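# Place steel block on stand's middle step against back

## Task

Put the steel block down so it lies flat on the stand's middle step, shoved fully back until it meets the back plate, and finish with neither hand touching the block.

## Robot and tools

Robot: two arms, left_arm and right_arm, each ending in a five-finger hand. right_arm has a right hand; left_arm has its mirror image, a left hand. Bases (scene frame): left_arm near (-0.024, +0.333, 0) m, right_arm near (+0.013, -0.255, 0) m, both facing +x. A camera stand is fixed to the floor behind the arms.

Frames: the scene frame has its origin at table-top height, halfway between the nominal bases; +z is up, +x points out over the table, and left_arm sits on the +y side. Printed hand positions and orientations use this frame and can be a few cm off. Pose offsets instead use the axes of each arm's current Hand target. Hand point: 0.05 m in front of the palm and 0.15 m from the wrist face. Its +z runs along the straight fingers, +y out of the palm, and +x across the palm away from the thumb (toward the thumb on the left hand). Straight fingers reach about 0.06-0.07 m past the point along +z and lie 0.06 m behind it along -y. A wrist bracket on the little-finger side can strike things.

The 28-number row (all values in [-1, 1]), used by execute_actions and move: left_arm dx, dy, dz, rx, ry, rz; then the left hand's little, ring, middle, index, thumb_bend, thumb_turn, force_limit, speed; then the same 14 for right_arm. Every row carries both arms, even if only one moves.
- dx..rz are offsets, not poses: they count from that arm's Hand target as it stood when the action or call began, along that target's own axes. 1.0 = 0.6 m or 180 degrees; rx, ry, rz form one rotation vector. Each row is measured from that same start, not from the row before, so repeating an offset in a new call moves the arm further. Six zeros re-request the current Hand target.
- Finger and thumb numbers are absolute targets: +1 open/straight, -1 closed. thumb_turn +1 puts the thumb beside the palm, -1 swings it in front, facing the fingers. force_limit maps -1 to about 0 N and +1 to 10 N at the fingertip (15 N for the two thumb motors). speed rises from nearly 0 at -1 to full at +0.48 and stays full up to +1; full travel takes 0.49 s. For a soft grip close at speed -0.94 or lower. No value means no change: to leave a hand alone, resend its last executed eight numbers (if none yet, its hand_measured six plus hand_force_limit and hand_speed).
- A grip with the thumb turned in works on objects about 0.035-0.065 m thick. To loosen, send targets more open than hand_measured. To squeeze harder, raise force_limit and send a more closed target.

Tools:
- execute_actions(actions, cameras): actions is a list of actions; each action is a list of up to 15 rows, one per 1/30 s step, and a short list repeats its last row. An empty list returns state plus images. cameras: a list of names, ["all"], or [] for none.
- move(target, speed, blend, blocking, cameras): target is one row or up to 15 rows, all offsets from the same starting Hand targets. Paths are straight, end together, last at least 0.5 s and are cut off at 10 s. speed is in m/s, 0.002 to 4.3, default 0.25 (turns up to twice that in rad/s), one value or one per target. blend, in m, rounds corners between targets; 0 stops at each. blocking=false returns after about 0.5 s while motion continues. Moves do not avoid obstacles or the other arm; faster moves lag, stray and hit harder.
- wait(seconds 0-10): lets the scene run holding the last commands.
- stop(): brakes a running move.
- zoom_image(camera, region [x0, y0, x1, y1] px, at most 504x504): enlarges part of the latest image from cam_high (896x504), cam_left_wrist or cam_right_wrist (672x504 fisheye).
- show_instructions(): shows the reference pages. finished_scene(): ends the scene for good.

Results: per arm end_effector_position (m) and end_effector_quat_wxyz in the scene frame; Hand target (the commanded pose after clipping, base of the next offsets); joint positions, velocities (may read within noise) and torques (include the arm's own weight, noisy, numbers 3 and 4 wrap at ±28 N m); hand_measured, hand_stopped_by (moving, target, force, stalled, fault) and hand_load_n (positive when pushed open), each in motor order. execute_actions may list hand positions at some steps. A move adds a move: line, e.g. done, off_target, moving, held or fault, plus limits=paced (pose clipped) or limits=held (steps withheld). done means at rest within 10 mm and 2 degrees; neither done nor off_target proves contact or its absence. A dropped grip shows only as hand_load_n falling near 0. MOTOR HOT warns of heating; at 100 °C the arm drops and is disabled for 30-60 s or more.

Behaviour: the hand often rests 1-3 cm (up to 5 cm) below or short of its target; send the remaining distance as a new offset. Commanded orientation is clipped to within 40 degrees of the measured one each step. A blocked arm keeps pushing until commanded back past its hand point. Avoid paths close to an arm's own base.

Avoid: dropping the block or letting it fall off the table, releasing it while moving, slamming into the stand or table, hard presses, any hand-to-hand contact, overloading fingers, and holding stretched or straining poses long enough to overheat motors. Loose objects may get nudged occasionally; check before finishing.

Each tool is called after "Call:" by a JSON object that holds its "name" and its "arguments".

Reference images:

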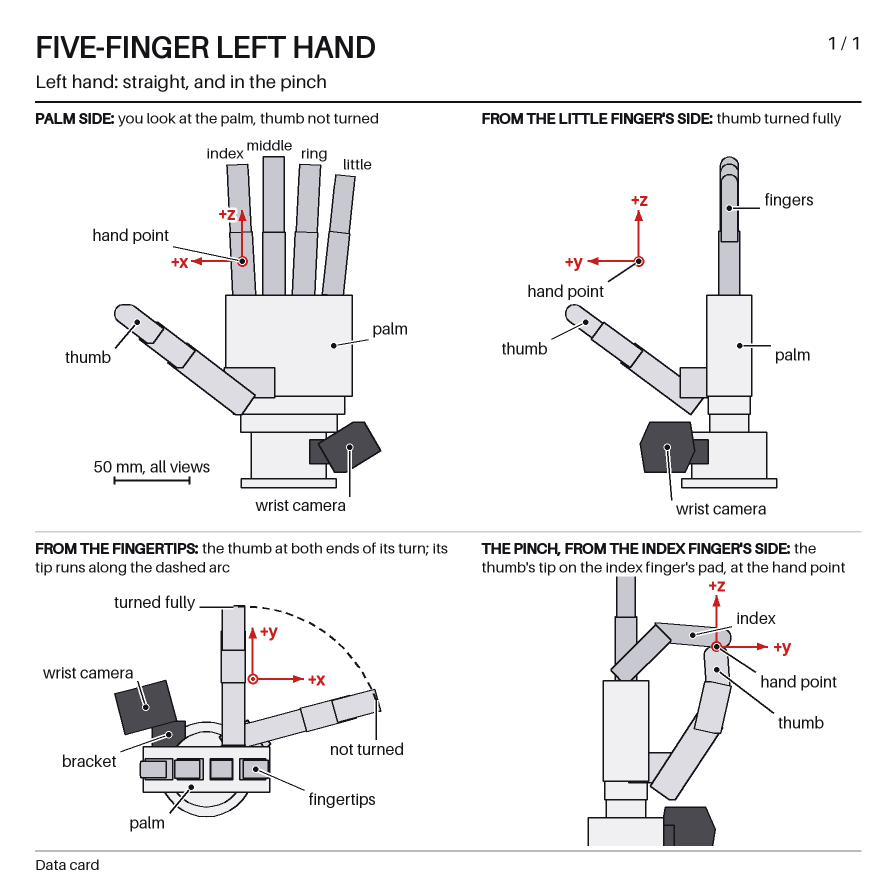

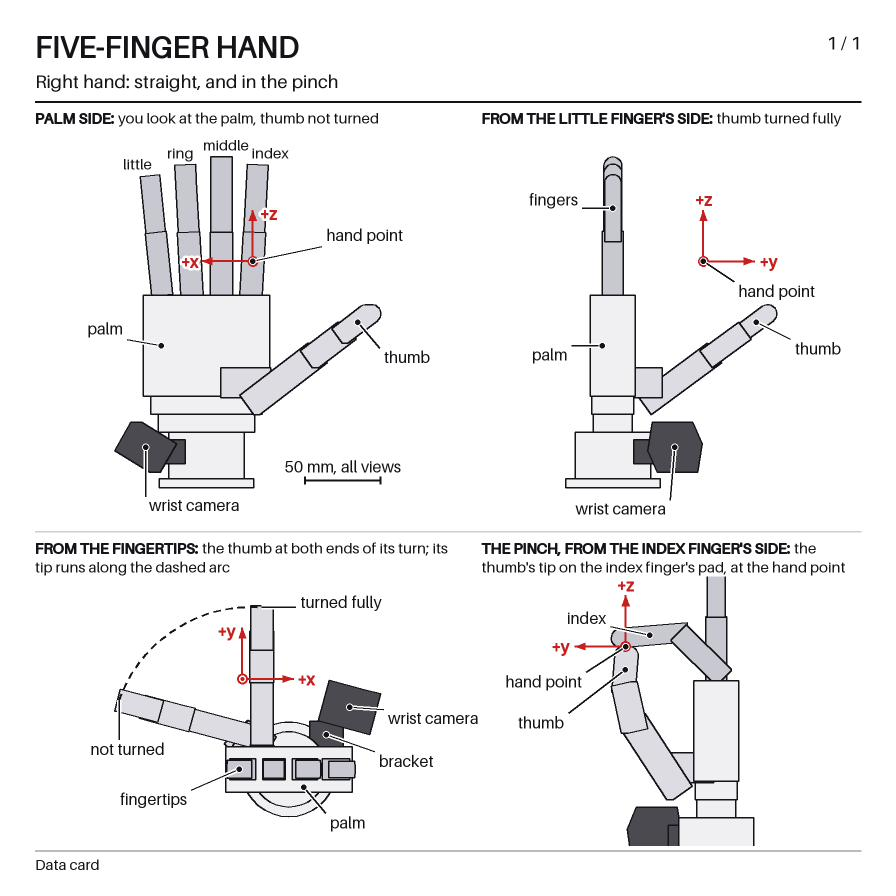

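## Session

Call:
{"name": "execute_actions", "arguments": {"actions": []}}

Scene clock: 0.00 s.
left_arm: end_effector_position=(+0.6482, +0.3280, +0.2495) hand_measured=(+1.000, +1.000, +1.000, +1.000, +1.000, +1.000) hand_load_n=(+0.0, +0.0, +0.0, +0.0, +0.0, +0.0) hand_stopped_by=(target, target, target, target, target, target) hand_force_limit=0.00 hand_speed=-0.80 end_effector_quat_wxyz=(-0.315, +0.656, -0.682, +0.070) | right_arm: end_effector_position=(+0.5233, -0.5096, +0.3587) hand_measured=(+1.000, +1.000, +1.000, +1.000, +1.000, +1.000) hand_load_n=(-0.5, +0.0, +0.0, +0.0, +0.0, +0.0) hand_stopped_by=(target, target, target, target, target, target) hand_force_limit=0.00 hand_speed=-0.80 end_effector_quat_wxyz=(-0.116, +0.744, -0.272, +0.599)
Joint positions: left_arm=[-0.085 1.883 1.979 -1.107 -0.363 0.072] | right_arm=[-0.521 1.184 1.125 -0.215 -0.337 -1.121]
Joint velocities: within noise
Joint torques (N m): no reading
Heat: left arm: hottest waist 24 °C; right arm: hottest shoulder 26 °C.
Hand target: left_arm +0.6544, +0.3276, +0.2594; -0.323, +0.655, -0.678, +0.078 | right_arm +0.5273, -0.5118, +0.3819; -0.114, +0.735, -0.264, +0.615

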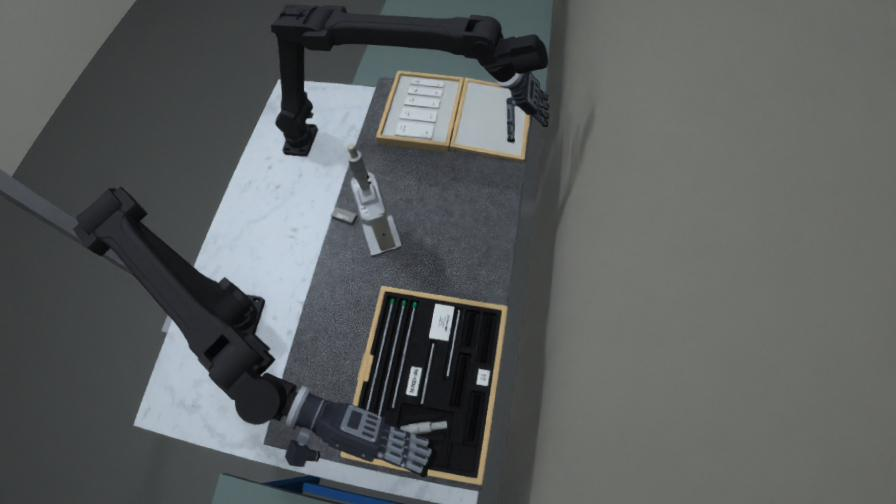

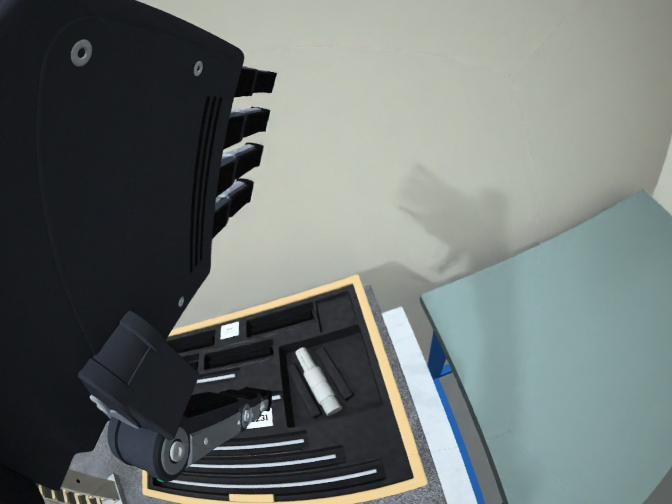

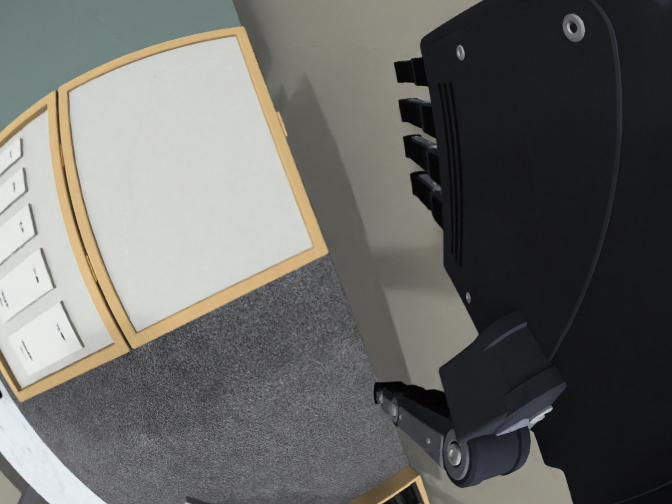

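Call:
{"name": "zoom_image", "arguments": {"camera": "cam_high", "region": [300, 130, 440, 270]}}

Call:
{"name": "zoom_image", "arguments": {"camera": "cam_high", "region": [200, 50, 560, 490]}}

Scaled by 3.600 from the camera's 896x504 image, which has a finer 1280x720 frame.

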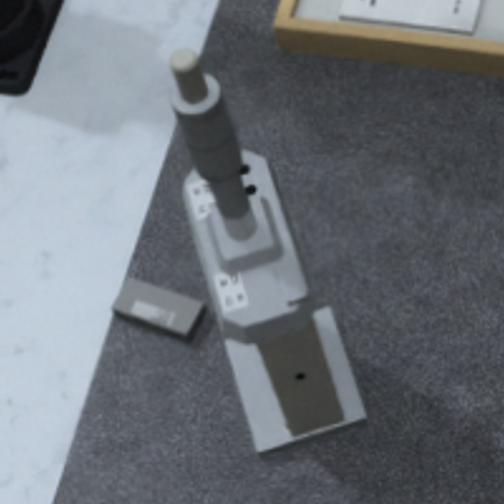

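Scaled by 1.145 from the camera's 896x504 image, which has a finer 1280x720 frame.

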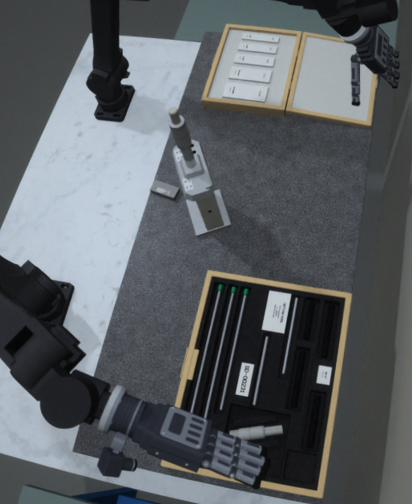

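Call:
{"name": "zoom_image", "arguments": {"camera": "cam_high", "region": [320, 170, 410, 260]}}

Call:
{"name": "zoom_image", "arguments": {"camera": "cam_high", "region": [325, 195, 365, 235]}}

Call:
{"name": "zoom_image", "arguments": {"camera": "cam_left_wrist", "region": [0, 400, 200, 504]}}

Scaled by 5.600 from the camera's 896x504 image, which has a finer 1280x720 frame.

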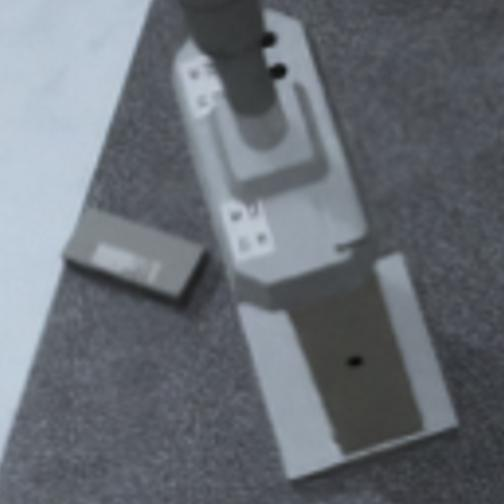

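Scaled by 12.600 from the camera's 896x504 image, which has a finer 1280x720 frame.

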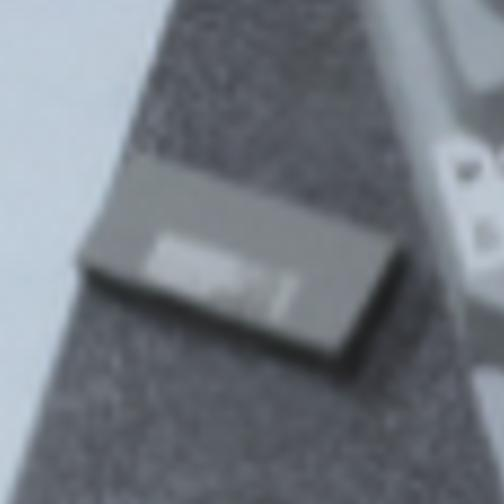

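Scaled by 2.520 from the camera's 672x504 image, which has a finer 960x720 frame.

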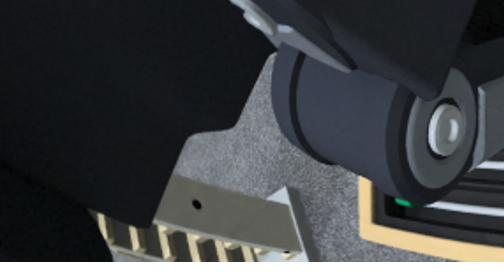

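Call:
{"name": "move", "arguments": {"target": [0,0,0,0,0,0,1,1,1,1,1,1,0,-0.8,-0.362,-0.3875,-0.545,0.276,-0.166,-0.085,1,1,1,1,1,1,0,-0.8], "cameras": ["all"]}}

Scene clock: 10.93 s.
left_arm: end_effector_position=(+0.6482, +0.3280, +0.2495) hand_measured=(+1.000, +1.000, +1.000, +1.000, +1.000, +1.000) hand_load_n=(+0.0, +0.0, +0.0, +0.0, +0.0, +0.0) hand_stopped_by=(target, target, target, target, target, target) hand_force_limit=0.00 hand_speed=-0.80 end_effector_quat_wxyz=(-0.315, +0.656, -0.682, +0.070) | right_arm: end_effector_position=(+0.2501, -0.1543, +0.3803) hand_measured=(+1.000, +1.000, +1.000, +1.000, +1.000, +1.000) hand_load_n=(+0.0, +0.0, +0.0, +0.0, +0.0, +0.0) hand_stopped_by=(target, target, target, target, target, target) hand_force_limit=0.00 hand_speed=-0.80 end_effector_quat_wxyz=(-0.387, +0.780, +0.146, +0.470)
Joint positions: left_arm=[-0.085 1.883 1.979 -1.107 -0.363 0.072] | right_arm=[-0.091 0.377 0.876 -0.933 -0.906 -1.416]
Joint torques (N m): left_arm=[-1.9 -16.03 10.41 1.63 -0.29 -0.07] | right_arm=[0.32 2.14 8.7 2.02 -0.13 0.12]
Heat: left arm: hottest shoulder 26 °C; right arm: hottest elbow 28 °C.
Hand target: left_arm +0.6544, +0.3276, +0.2594; -0.323, +0.655, -0.678, +0.078 | right_arm +0.2473, -0.1516, +0.3845; -0.390, +0.776, +0.148, +0.473
Off the commanded pose: left_arm 0.012 m, 1 deg | right_arm 0.006 m, 1 deg.
move: off_target (left_arm)

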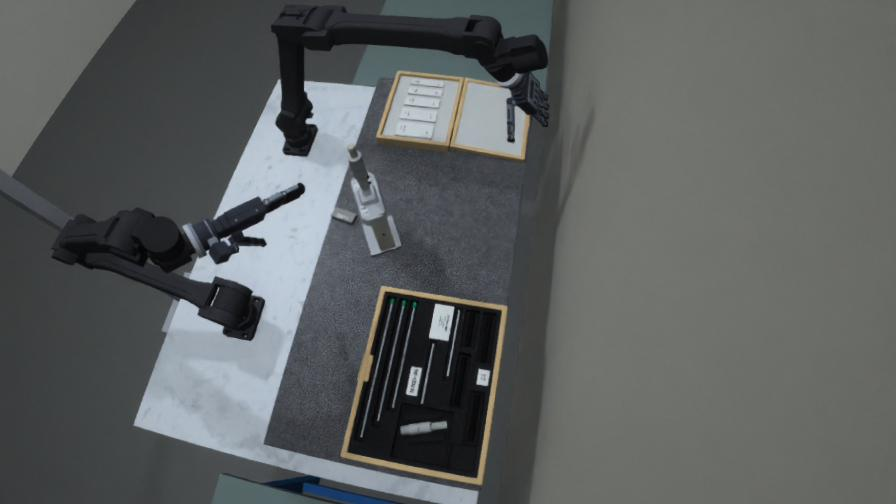

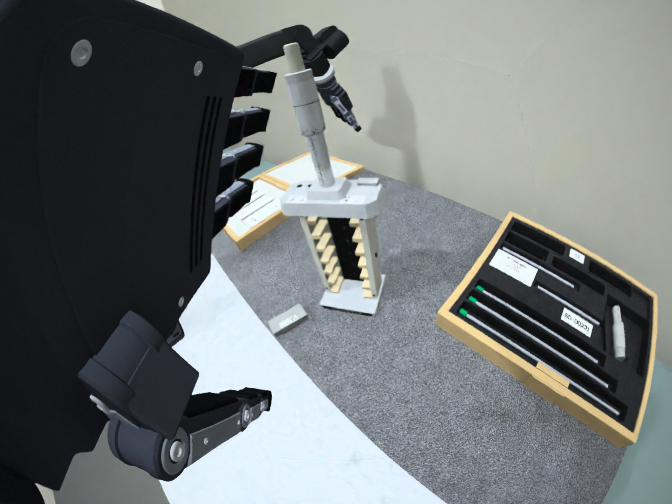

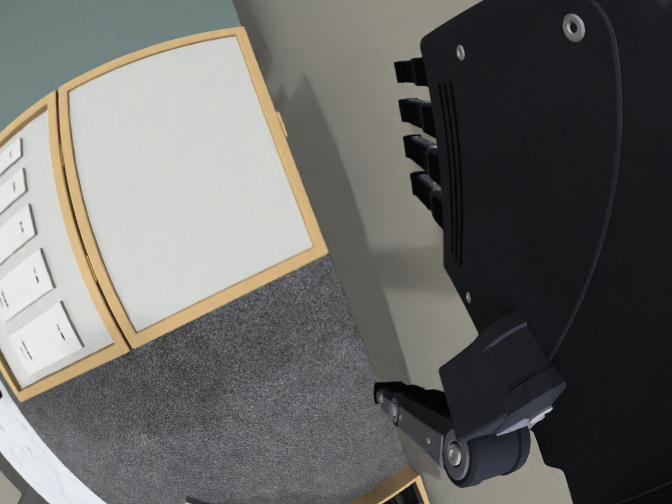

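Call:
{"name": "zoom_image", "arguments": {"camera": "cam_left_wrist", "region": [250, 160, 410, 350]}}

Scaled by 2.653 from the camera's 672x504 image, which has a finer 960x720 frame.

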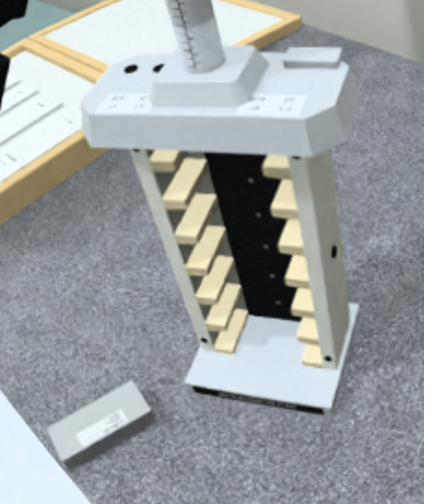

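Call:
{"name": "move", "arguments": {"target": [0,0,0,0,0,0,1,1,1,1,1,1,0,-0.8,-0.222,-0.068,0.169,0,0,0,1,1,1,1,1,1,0,-0.8], "cameras": ["cam_left_wrist","cam_high"]}}

Scene clock: 22.50 s.
left_arm: end_effector_position=(+0.6482, +0.3280, +0.2495) hand_measured=(+1.000, +1.000, +1.000, +1.000, +1.000, +1.000) hand_load_n=(+0.0, +0.0, +0.0, +0.0, +0.0, +0.0) hand_stopped_by=(target, target, target, target, target, target) hand_force_limit=0.00 hand_speed=-0.80 end_effector_quat_wxyz=(-0.315, +0.656, -0.682, +0.070) | right_arm: end_effector_position=(+0.2180, -0.0369, +0.2615) hand_measured=(+1.000, +1.000, +1.000, +1.000, +1.000, +1.000) hand_load_n=(+0.0, +0.5, +0.0, +0.0, +0.0, +0.0) hand_stopped_by=(target, target, target, target, target, target) hand_force_limit=0.00 hand_speed=-0.80 end_effector_quat_wxyz=(-0.381, +0.779, +0.153, +0.474)
Joint positions: left_arm=[-0.085 1.883 1.979 -1.107 -0.363 0.072] | right_arm=[1.04 0.308 0.506 -0.465 0.176 -1.039]
Joint torques (N m): left_arm=[-2.37 -16.38 10.47 1.62 -0.32 -0.03] | right_arm=[0.56 3.08 10.14 2.85 0.23 0.13]
Heat: left arm: hottest shoulder 28 °C; right arm: hottest elbow 29 °C.
Hand target: left_arm +0.6544, +0.3276, +0.2594; -0.323, +0.655, -0.678, +0.078 | right_arm +0.2179, -0.0308, +0.2653; -0.390, +0.776, +0.148, +0.473
Off the commanded pose: left_arm 0.012 m, 1 deg | right_arm 0.007 m, 1 deg.
move: off_target (left_arm)
Images, in order (width x height): cam_high 896x504, cam_left_wrist 672x504.

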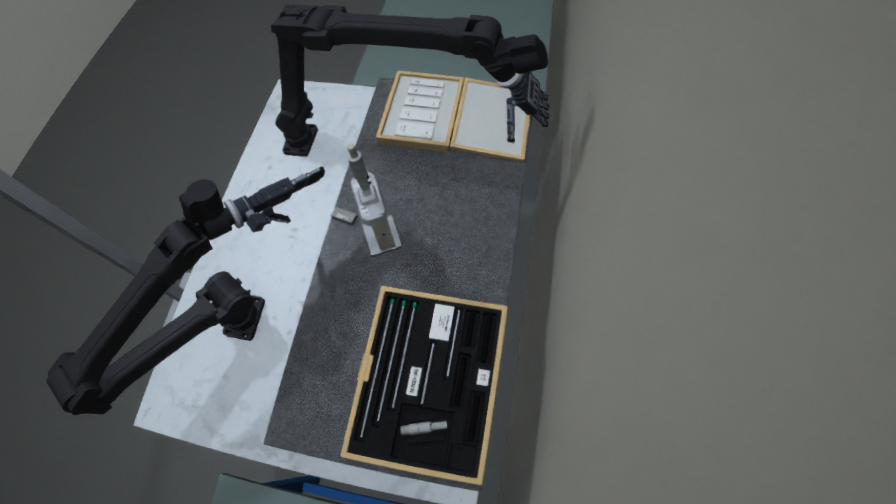

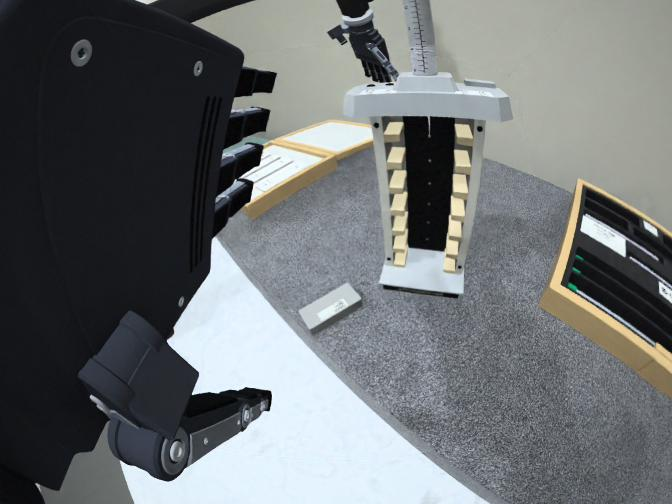

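Call:
{"name": "zoom_image", "arguments": {"camera": "cam_left_wrist", "region": [290, 60, 530, 340]}}

Call:
{"name": "zoom_image", "arguments": {"camera": "cam_left_wrist", "region": [340, 100, 500, 300]}}

Scaled by 1.800 from the camera's 672x504 image, which has a finer 960x720 frame.

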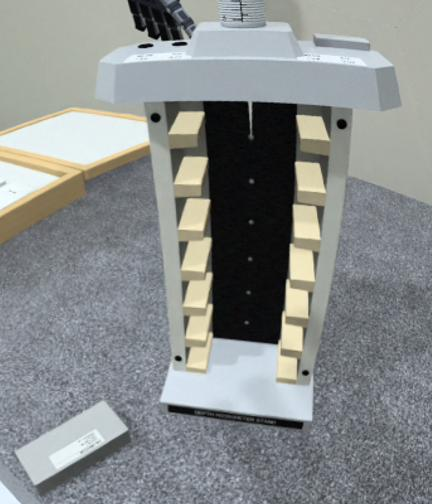

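Scaled by 2.520 from the camera's 672x504 image, which has a finer 960x720 frame.

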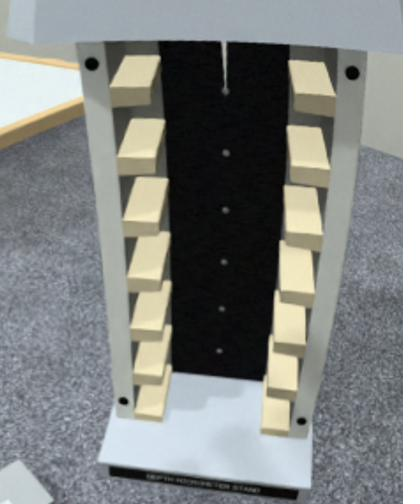

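Call:
{"name": "move", "arguments": {"target": [0,0,0,0,0,0,1,1,1,1,1,1,0,-0.8,-0.0865,-0.016,0.173,0.0419,-0.1332,0.2947,1,1,1,1,1,1,0,-0.8], "cameras": ["cam_left_wrist","cam_high"], "speed": 0.15}}

Scene clock: 52.43 s.
left_arm: end_effector_position=(+0.6482, +0.3280, +0.2495) hand_measured=(+1.000, +1.000, +1.000, +1.000, +1.000, +1.000) hand_load_n=(+0.0, +0.0, +0.0, +0.0, +0.0, +0.0) hand_stopped_by=(target, target, target, target, target, target) hand_force_limit=0.00 hand_speed=-0.80 end_effector_quat_wxyz=(-0.315, +0.656, -0.682, +0.070) | right_arm: end_effector_position=(+0.2306, +0.0484, +0.1704) hand_measured=(+1.000, +1.000, +1.000, +1.000, +1.000, +1.000) hand_load_n=(+0.0, +0.0, +0.0, -0.5, +0.0, -0.5) hand_stopped_by=(target, target, target, target, target, target) hand_force_limit=0.00 hand_speed=-0.80 end_effector_quat_wxyz=(-0.551, +0.825, -0.111, +0.058)
Joint positions: left_arm=[-0.085 1.883 1.979 -1.107 -0.363 0.072] | right_arm=[0.584 0.877 0.534 -0.171 -0.665 -0.307]
Joint torques (N m): left_arm=[-1.61 -15.79 10.4 1.51 -0.26 -0.04] | right_arm=[-0.91 -1.38 13.65 2.47 -0.33 0.17]
Heat: left arm: hottest shoulder 31 °C; right arm: hottest elbow 32 °C.
Hand target: left_arm +0.6544, +0.3276, +0.2594; -0.323, +0.655, -0.678, +0.078 | right_arm +0.2500, +0.0600, +0.2000; -0.569, +0.812, -0.107, +0.075
Off the commanded pose: left_arm 0.012 m, 1 deg | right_arm 0.037 m, 3 deg.
move: off_target (left_arm, right_arm)
Images, in order (width x height): cam_high 896x504, cam_left_wrist 672x504.

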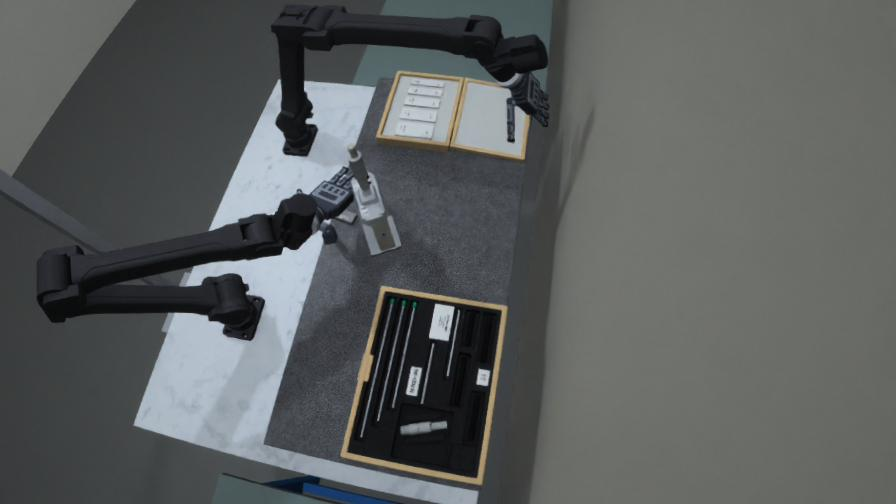

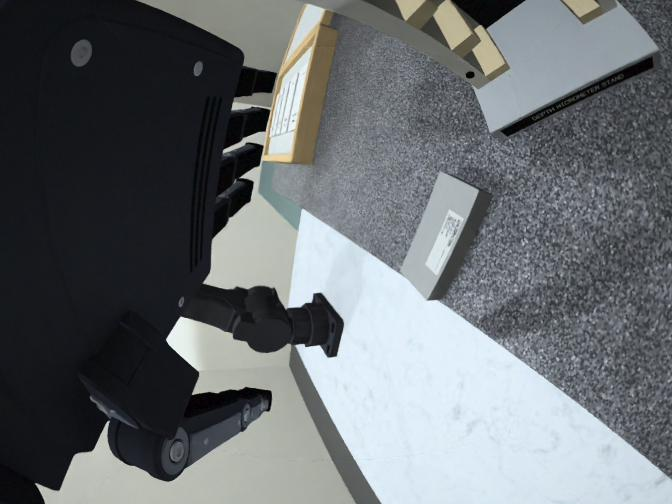

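Call:
{"name": "zoom_image", "arguments": {"camera": "cam_left_wrist", "region": [380, 150, 520, 320]}}

Call:
{"name": "zoom_image", "arguments": {"camera": "cam_left_wrist", "region": [372, 0, 672, 160]}}

Scaled by 2.965 from the camera's 672x504 image, which has a finer 960x720 frame.

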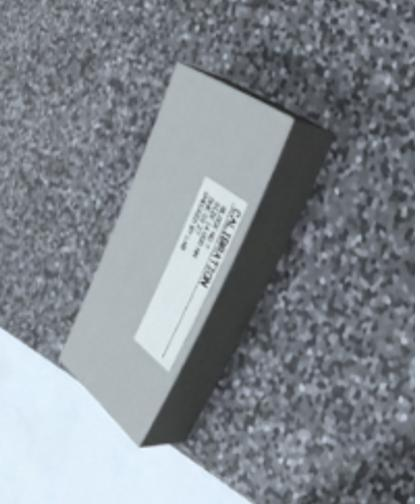

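Scaled by 1.680 from the camera's 672x504 image, which has a finer 960x720 frame.

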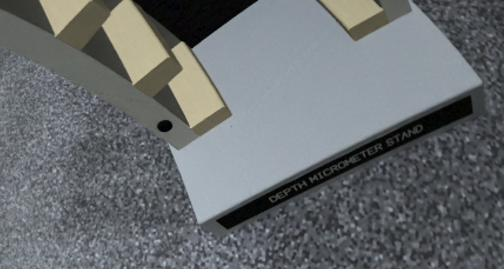

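Call:
{"name": "zoom_image", "arguments": {"camera": "cam_left_wrist", "region": [422, 200, 470, 285]}}

Scaled by 5.929 from the camera's 672x504 image, which has a finer 960x720 frame.

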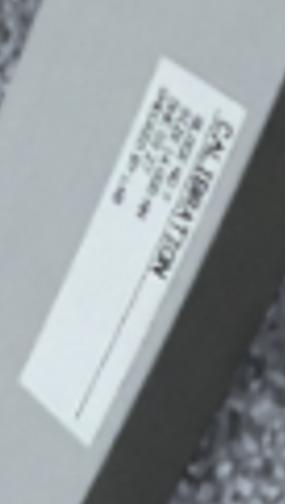

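Call:
{"name": "move", "arguments": {"target": [0,0,0,0,0,0,1,1,1,1,1,1,0,-0.8,0,0.094,0.034,0,0,0,1,1,1,1,1,1,0,-0.8], "cameras": ["cam_left_wrist","cam_high"], "speed": 0.15}}

Call:
{"name": "zoom_image", "arguments": {"camera": "cam_left_wrist", "region": [360, 120, 560, 320]}}

Scene clock: 59.00 s.
left_arm: end_effector_position=(+0.6482, +0.3280, +0.2495) hand_measured=(+1.000, +1.000, +1.000, +1.000, +1.000, +1.000) hand_load_n=(+0.0, +0.0, +0.0, +0.0, +0.0, +0.0) hand_stopped_by=(target, target, target, target, target, target) hand_force_limit=0.00 hand_speed=-0.80 end_effector_quat_wxyz=(-0.315, +0.656, -0.682, +0.070) | right_arm: end_effector_position=(+0.2445, +0.0581, +0.1374) hand_measured=(+1.000, +1.000, +1.000, +1.000, +1.000, +1.000) hand_load_n=(+0.0, +0.0, +0.0, +0.0, +0.0, -0.5) hand_stopped_by=(target, target, target, target, target, target) hand_force_limit=0.00 hand_speed=-0.80 end_effector_quat_wxyz=(-0.565, +0.816, -0.101, +0.073)
Joint positions: left_arm=[-0.085 1.883 1.979 -1.107 -0.363 0.072] | right_arm=[0.584 0.981 0.467 0.051 -0.666 -0.306]
Joint torques (N m): left_arm=[-1.85 -16.21 10.52 1.57 -0.28 -0.04] | right_arm=[-0.73 -2.08 9.03 2.56 -0.18 0.16]
Heat: left arm: hottest shoulder 31 °C; right arm: hottest elbow 34 °C.
Hand target: left_arm +0.6544, +0.3276, +0.2594; -0.323, +0.655, -0.678, +0.078 | right_arm +0.2500, +0.0600, +0.1400; -0.569, +0.812, -0.107, +0.075
Off the commanded pose: left_arm 0.012 m, 1 deg | right_arm 0.006 m, 1 deg.
move: off_target (left_arm)
Images, in order (width x height): cam_high 896x504, cam_left_wrist 672x504.

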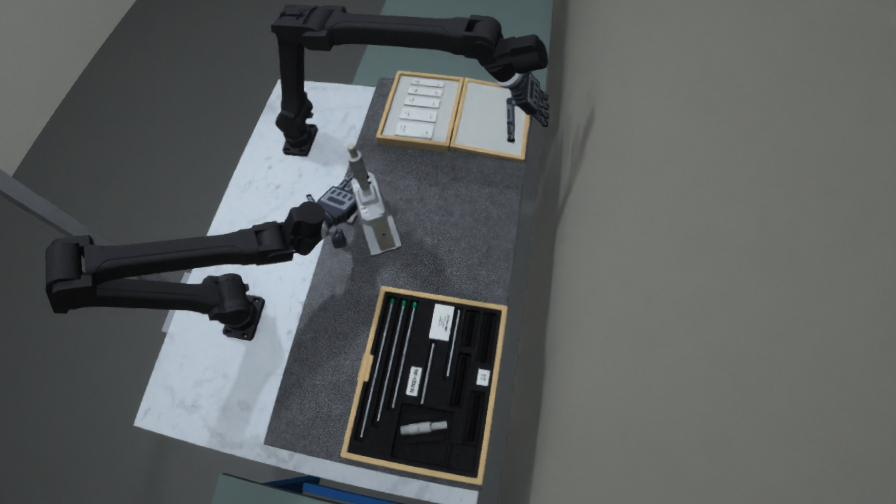

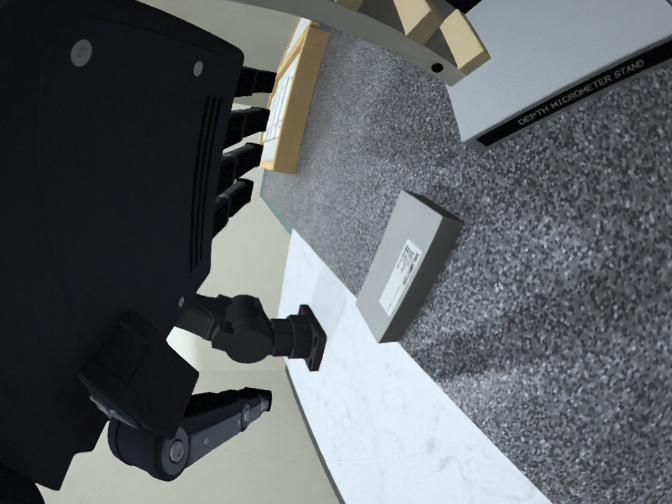

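Scaled by 2.520 from the camera's 672x504 image, which has a finer 960x720 frame.

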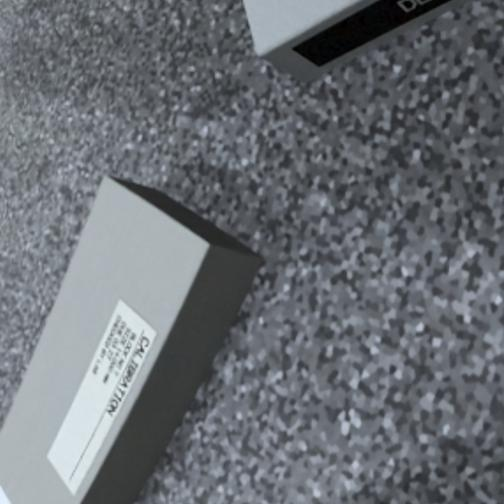

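Call:
{"name": "zoom_image", "arguments": {"camera": "cam_left_wrist", "region": [180, 270, 360, 400]}}

Call:
{"name": "zoom_image", "arguments": {"camera": "cam_high", "region": [280, 140, 420, 270]}}

Scaled by 2.800 from the camera's 672x504 image, which has a finer 960x720 frame.

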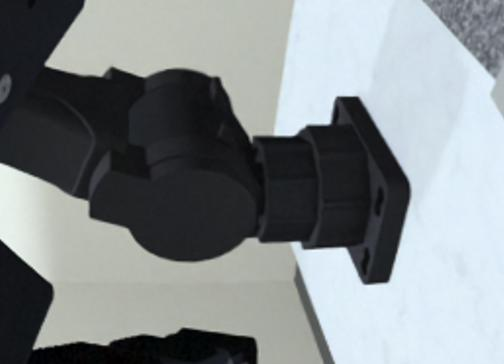

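Scaled by 3.600 from the camera's 896x504 image, which has a finer 1280x720 frame.

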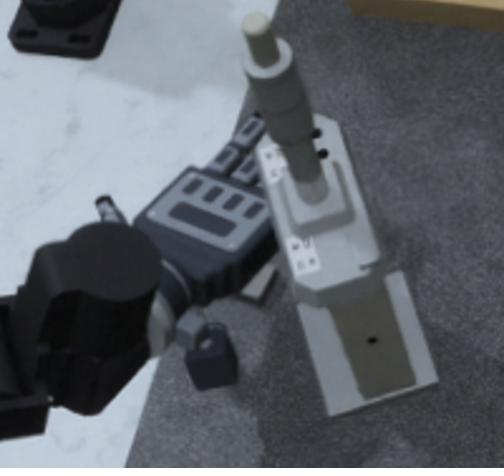

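Call:
{"name": "zoom_image", "arguments": {"camera": "cam_high", "region": [240, 400, 520, 504]}}

Call:
{"name": "zoom_image", "arguments": {"camera": "cam_high", "region": [330, 60, 570, 200]}}

Scaled by 1.800 from the camera's 896x504 image, which has a finer 1280x720 frame.

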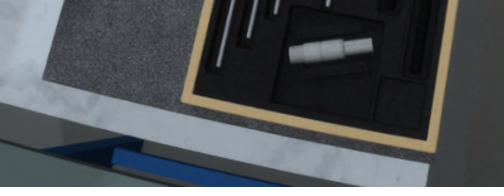

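Scaled by 2.100 from the camera's 896x504 image, which has a finer 1280x720 frame.

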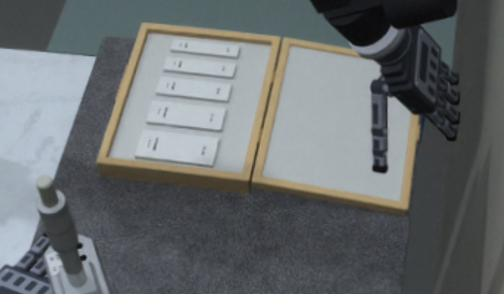

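Call:
{"name": "zoom_image", "arguments": {"camera": "cam_left_wrist", "region": [180, 50, 300, 250]}}

Call:
{"name": "zoom_image", "arguments": {"camera": "cam_left_wrist", "region": [70, 300, 290, 480]}}

Scaled by 2.520 from the camera's 672x504 image, which has a finer 960x720 frame.

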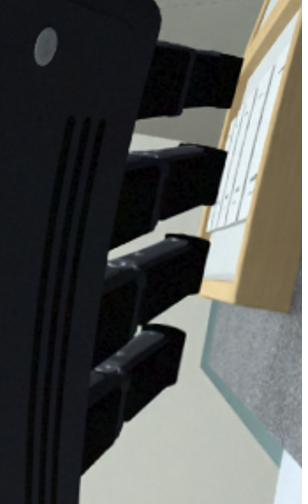

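Scaled by 2.291 from the camera's 672x504 image, which has a finer 960x720 frame.

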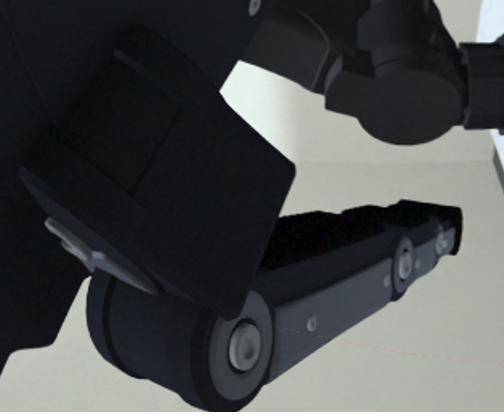

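Call:
{"name": "move", "arguments": {"target": [0,0,0,0,0,0,1,1,1,1,1,1,0,-0.8,0,0,0,0,0,0,-1,-1,0.6,0.6,0.3,-1,0,0.3], "cameras": ["cam_left_wrist","cam_high"], "speed": 0.15}}

Call:
{"name": "zoom_image", "arguments": {"camera": "cam_high", "region": [280, 140, 420, 270]}}

Scene clock: 96.27 s.
left_arm: end_effector_position=(+0.6482, +0.3280, +0.2495) hand_measured=(+1.000, +1.000, +1.000, +1.000, +1.000, +1.000) hand_load_n=(+0.0, +0.0, +0.0, +0.0, +0.0, -0.5) hand_stopped_by=(target, target, target, target, target, target) hand_force_limit=0.00 hand_speed=-0.80 end_effector_quat_wxyz=(-0.315, +0.656, -0.682, +0.070) | right_arm: end_effector_position=(+0.2445, +0.0582, +0.1376) hand_measured=(-1.000, -1.000, +0.600, +0.600, +0.300, -1.000) hand_load_n=(+0.0, +0.0, +0.0, +0.0, +0.0, +0.0) hand_stopped_by=(target, target, target, target, target, target) hand_force_limit=0.00 hand_speed=0.30 end_effector_quat_wxyz=(-0.565, +0.815, -0.101, +0.073)
Joint positions: left_arm=[-0.085 1.883 1.979 -1.107 -0.363 0.072] | right_arm=[0.584 0.981 0.467 0.052 -0.666 -0.304]
Joint torques (N m): left_arm=[-1.79 -15.85 10.44 1.55 -0.26 -0.04] | right_arm=[-0.67 -2.08 9.05 2.45 -0.16 0.15]
Heat: left arm: hottest shoulder 33 °C; right arm: hottest elbow 33 °C.
Hand target: left_arm +0.6544, +0.3276, +0.2594; -0.323, +0.655, -0.678, +0.078 | right_arm +0.2500, +0.0600, +0.1400; -0.569, +0.812, -0.107, +0.075
Off the commanded pose: left_arm 0.012 m, 1 deg | right_arm 0.006 m, 1 deg.
move: off_target (left_arm)
Images, in order (width x height): cam_high 896x504, cam_left_wrist 672x504.

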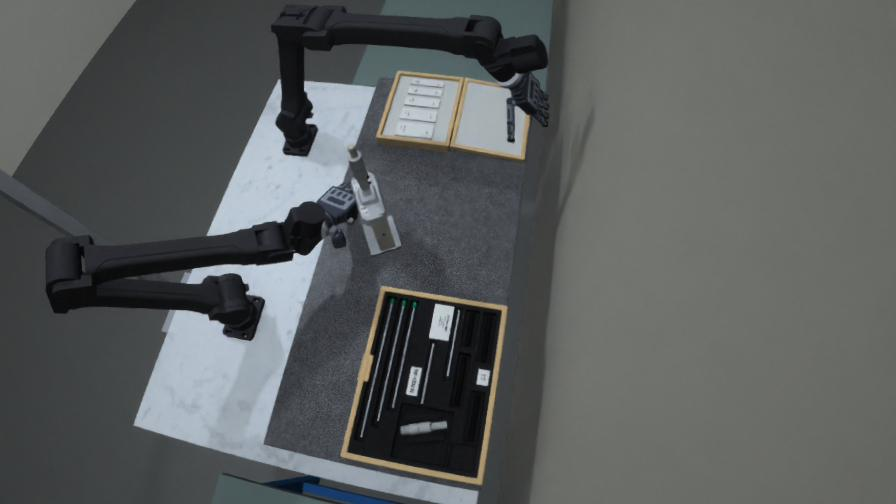

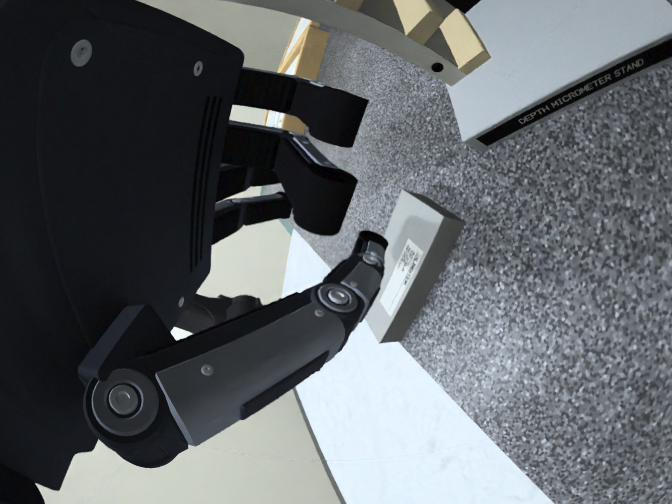

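Scaled by 3.600 from the camera's 896x504 image, which has a finer 1280x720 frame.

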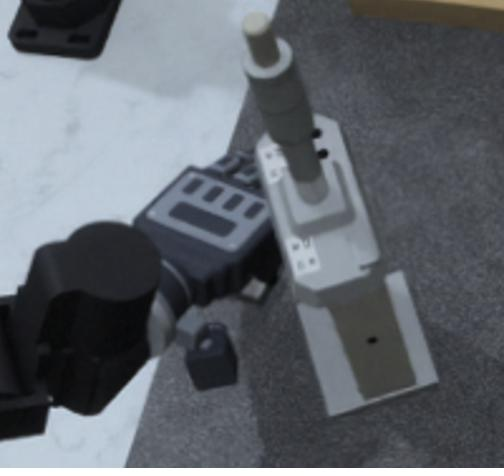

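Call:
{"name": "move", "arguments": {"target": [[0,0,0,0,0,0,1,1,1,1,1,1,0,-0.8,0.0233,-0.0313,-0.2067,0,0,0,-1,-1,0.6,0.6,0.3,-1,0,0.3],[0,0,0,0,0,0,1,1,1,1,1,1,0,-0.8,0.0982,-0.0368,-0.1912,0.053,0.2257,0.0604,-1,-1,0.6,0.6,0.3,-1,0,0.3]], "cameras": ["cam_left_wrist","cam_high"], "speed": 0.15}}

Call:
{"name": "zoom_image", "arguments": {"camera": "cam_high", "region": [280, 140, 420, 270]}}

Scene clock: 114.13 s.
left_arm: end_effector_position=(+0.6482, +0.3280, +0.2495) hand_measured=(+1.000, +1.000, +1.000, +1.000, +1.000, +1.000) hand_load_n=(+0.0, +0.0, +0.0, +0.0, +0.0, +0.0) hand_stopped_by=(target, target, target, target, target, target) hand_force_limit=0.00 hand_speed=-0.80 end_effector_quat_wxyz=(-0.315, +0.656, -0.682, +0.070) | right_arm: end_effector_position=(+0.2812, -0.0567, +0.1899) hand_measured=(-1.000, -1.000, +0.600, +0.600, +0.300, -1.000) hand_load_n=(+0.0, +0.0, +0.0, +0.0, +0.0, +0.0) hand_stopped_by=(target, target, target, target, target, target) hand_force_limit=0.00 hand_speed=0.30 end_effector_quat_wxyz=(-0.551, +0.684, -0.368, +0.307)
Joint positions: left_arm=[-0.085 1.883 1.979 -1.107 -0.363 0.072] | right_arm=[0.511 0.416 0.308 -0.1 -0.043 -0.023]
Joint torques (N m): left_arm=[-1.85 -15.97 10.39 1.29 -0.32 -0.06] | right_arm=[0.56 0.56 10.03 2.78 0.17 0.11]
Heat: left arm: hottest shoulder 33 °C; right arm: hottest elbow 33 °C.
Hand target: left_arm +0.6544, +0.3276, +0.2594; -0.323, +0.655, -0.678, +0.078 | right_arm +0.2809, -0.0521, +0.2000; -0.565, +0.673, -0.366, +0.307
Off the commanded pose: left_arm 0.012 m, 1 deg | right_arm 0.011 m, 2 deg.
move: off_target (left_arm, right_arm)
Images, in order (width x height): cam_high 896x504, cam_left_wrist 672x504.

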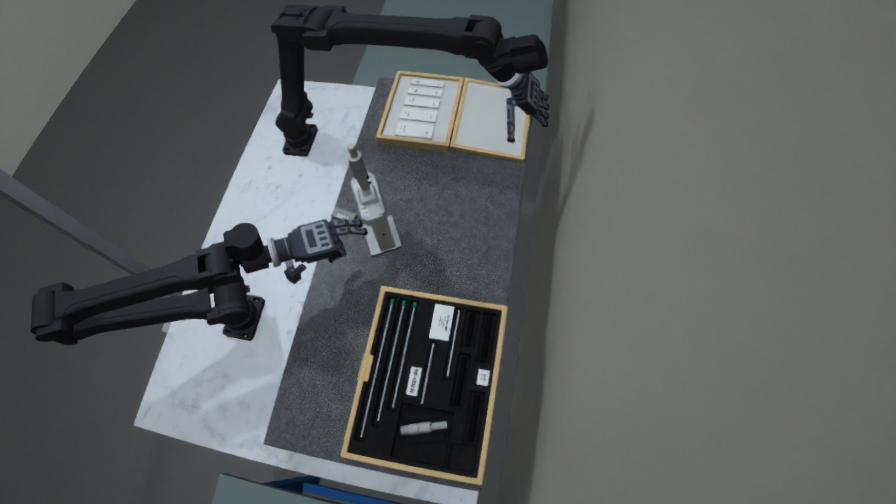

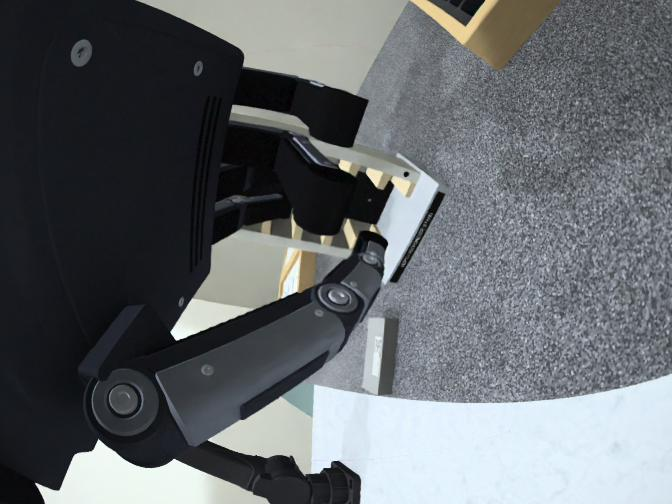

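Scaled by 3.600 from the camera's 896x504 image, which has a finer 1280x720 frame.

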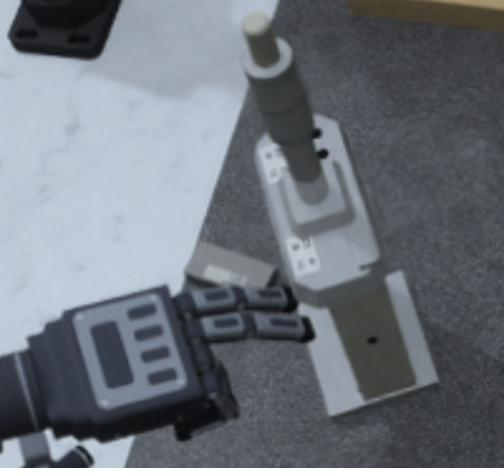

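Call:
{"name": "move", "arguments": {"target": [0,0,0,0,0,0,1,1,1,1,1,1,0,-0.8,0,0,-0.05,0,0,0,1,1,0.6,0.6,0.6,1,0,0.3], "cameras": ["cam_left_wrist"], "speed": 0.15}}

Call:
{"name": "zoom_image", "arguments": {"camera": "cam_left_wrist", "region": [220, 110, 460, 310]}}

Scene clock: 119.90 s.
left_arm: end_effector_position=(+0.6482, +0.3280, +0.2495) hand_measured=(+1.000, +1.000, +1.000, +1.000, +1.000, +1.000) hand_load_n=(+0.0, +0.0, -0.5, +0.0, +0.0, +0.0) hand_stopped_by=(target, target, target, target, target, target) hand_force_limit=0.00 hand_speed=-0.80 end_effector_quat_wxyz=(-0.315, +0.656, -0.682, +0.070) | right_arm: end_effector_position=(+0.2588, -0.0694, +0.2008) hand_measured=(+1.000, +1.000, +0.600, +0.600, +0.600, +1.000) hand_load_n=(+0.0, +0.0, +0.0, +0.0, +0.0, -0.5) hand_stopped_by=(target, target, target, target, target, target) hand_force_limit=0.00 hand_speed=0.30 end_effector_quat_wxyz=(-0.559, +0.677, -0.364, +0.311)
Joint positions: left_arm=[-0.085 1.883 1.979 -1.107 -0.363 0.072] | right_arm=[0.511 0.255 0.301 -0.229 -0.044 -0.022]
Joint torques (N m): left_arm=[-2.08 -16.21 10.28 1.62 -0.3 -0.04] | right_arm=[-0.03 1.79 10.15 1.68 -0.07 0.15]
Heat: left arm: hottest shoulder 33 °C; right arm: hottest elbow 33 °C.
Hand target: left_arm +0.6544, +0.3276, +0.2594; -0.323, +0.655, -0.678, +0.078 | right_arm +0.2561, -0.0682, +0.2051; -0.565, +0.673, -0.366, +0.307
Off the commanded pose: left_arm 0.012 m, 1 deg | right_arm 0.005 m, 1 deg.
move: off_target (left_arm)
Images, in order (width x height): cam_left_wrist 672x504.

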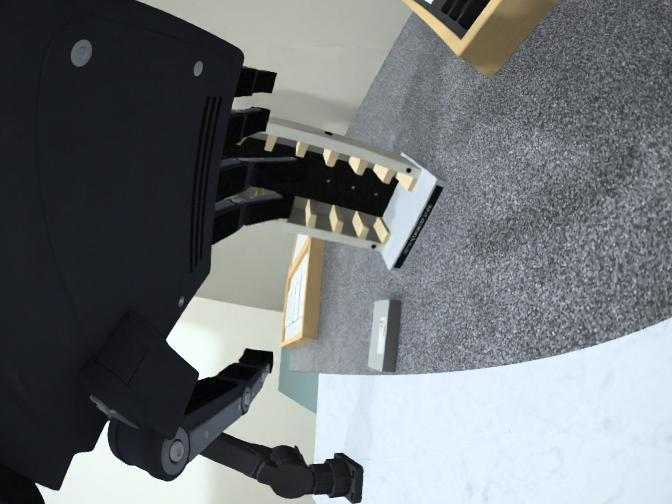

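Scaled by 2.100 from the camera's 672x504 image, which has a finer 960x720 frame.

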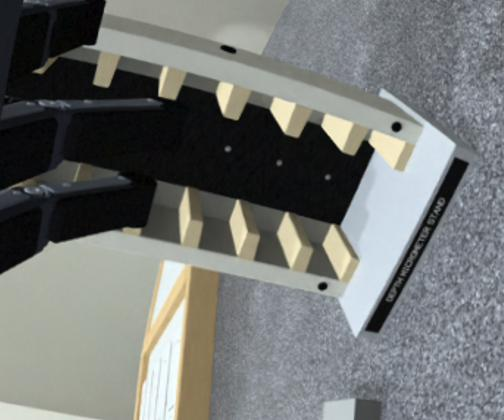

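Call:
{"name": "zoom_image", "arguments": {"camera": "cam_left_wrist", "region": [290, 130, 410, 260]}}

Scaled by 3.877 from the camera's 672x504 image, which has a finer 960x720 frame.

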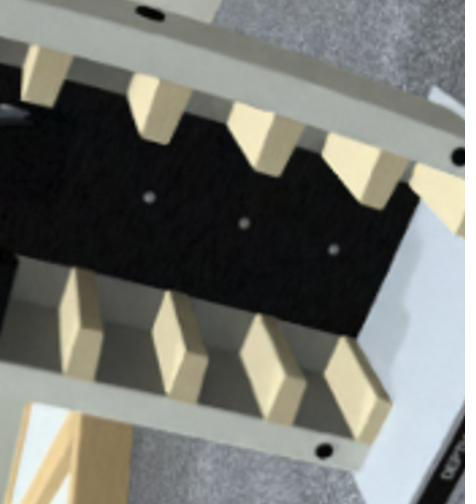

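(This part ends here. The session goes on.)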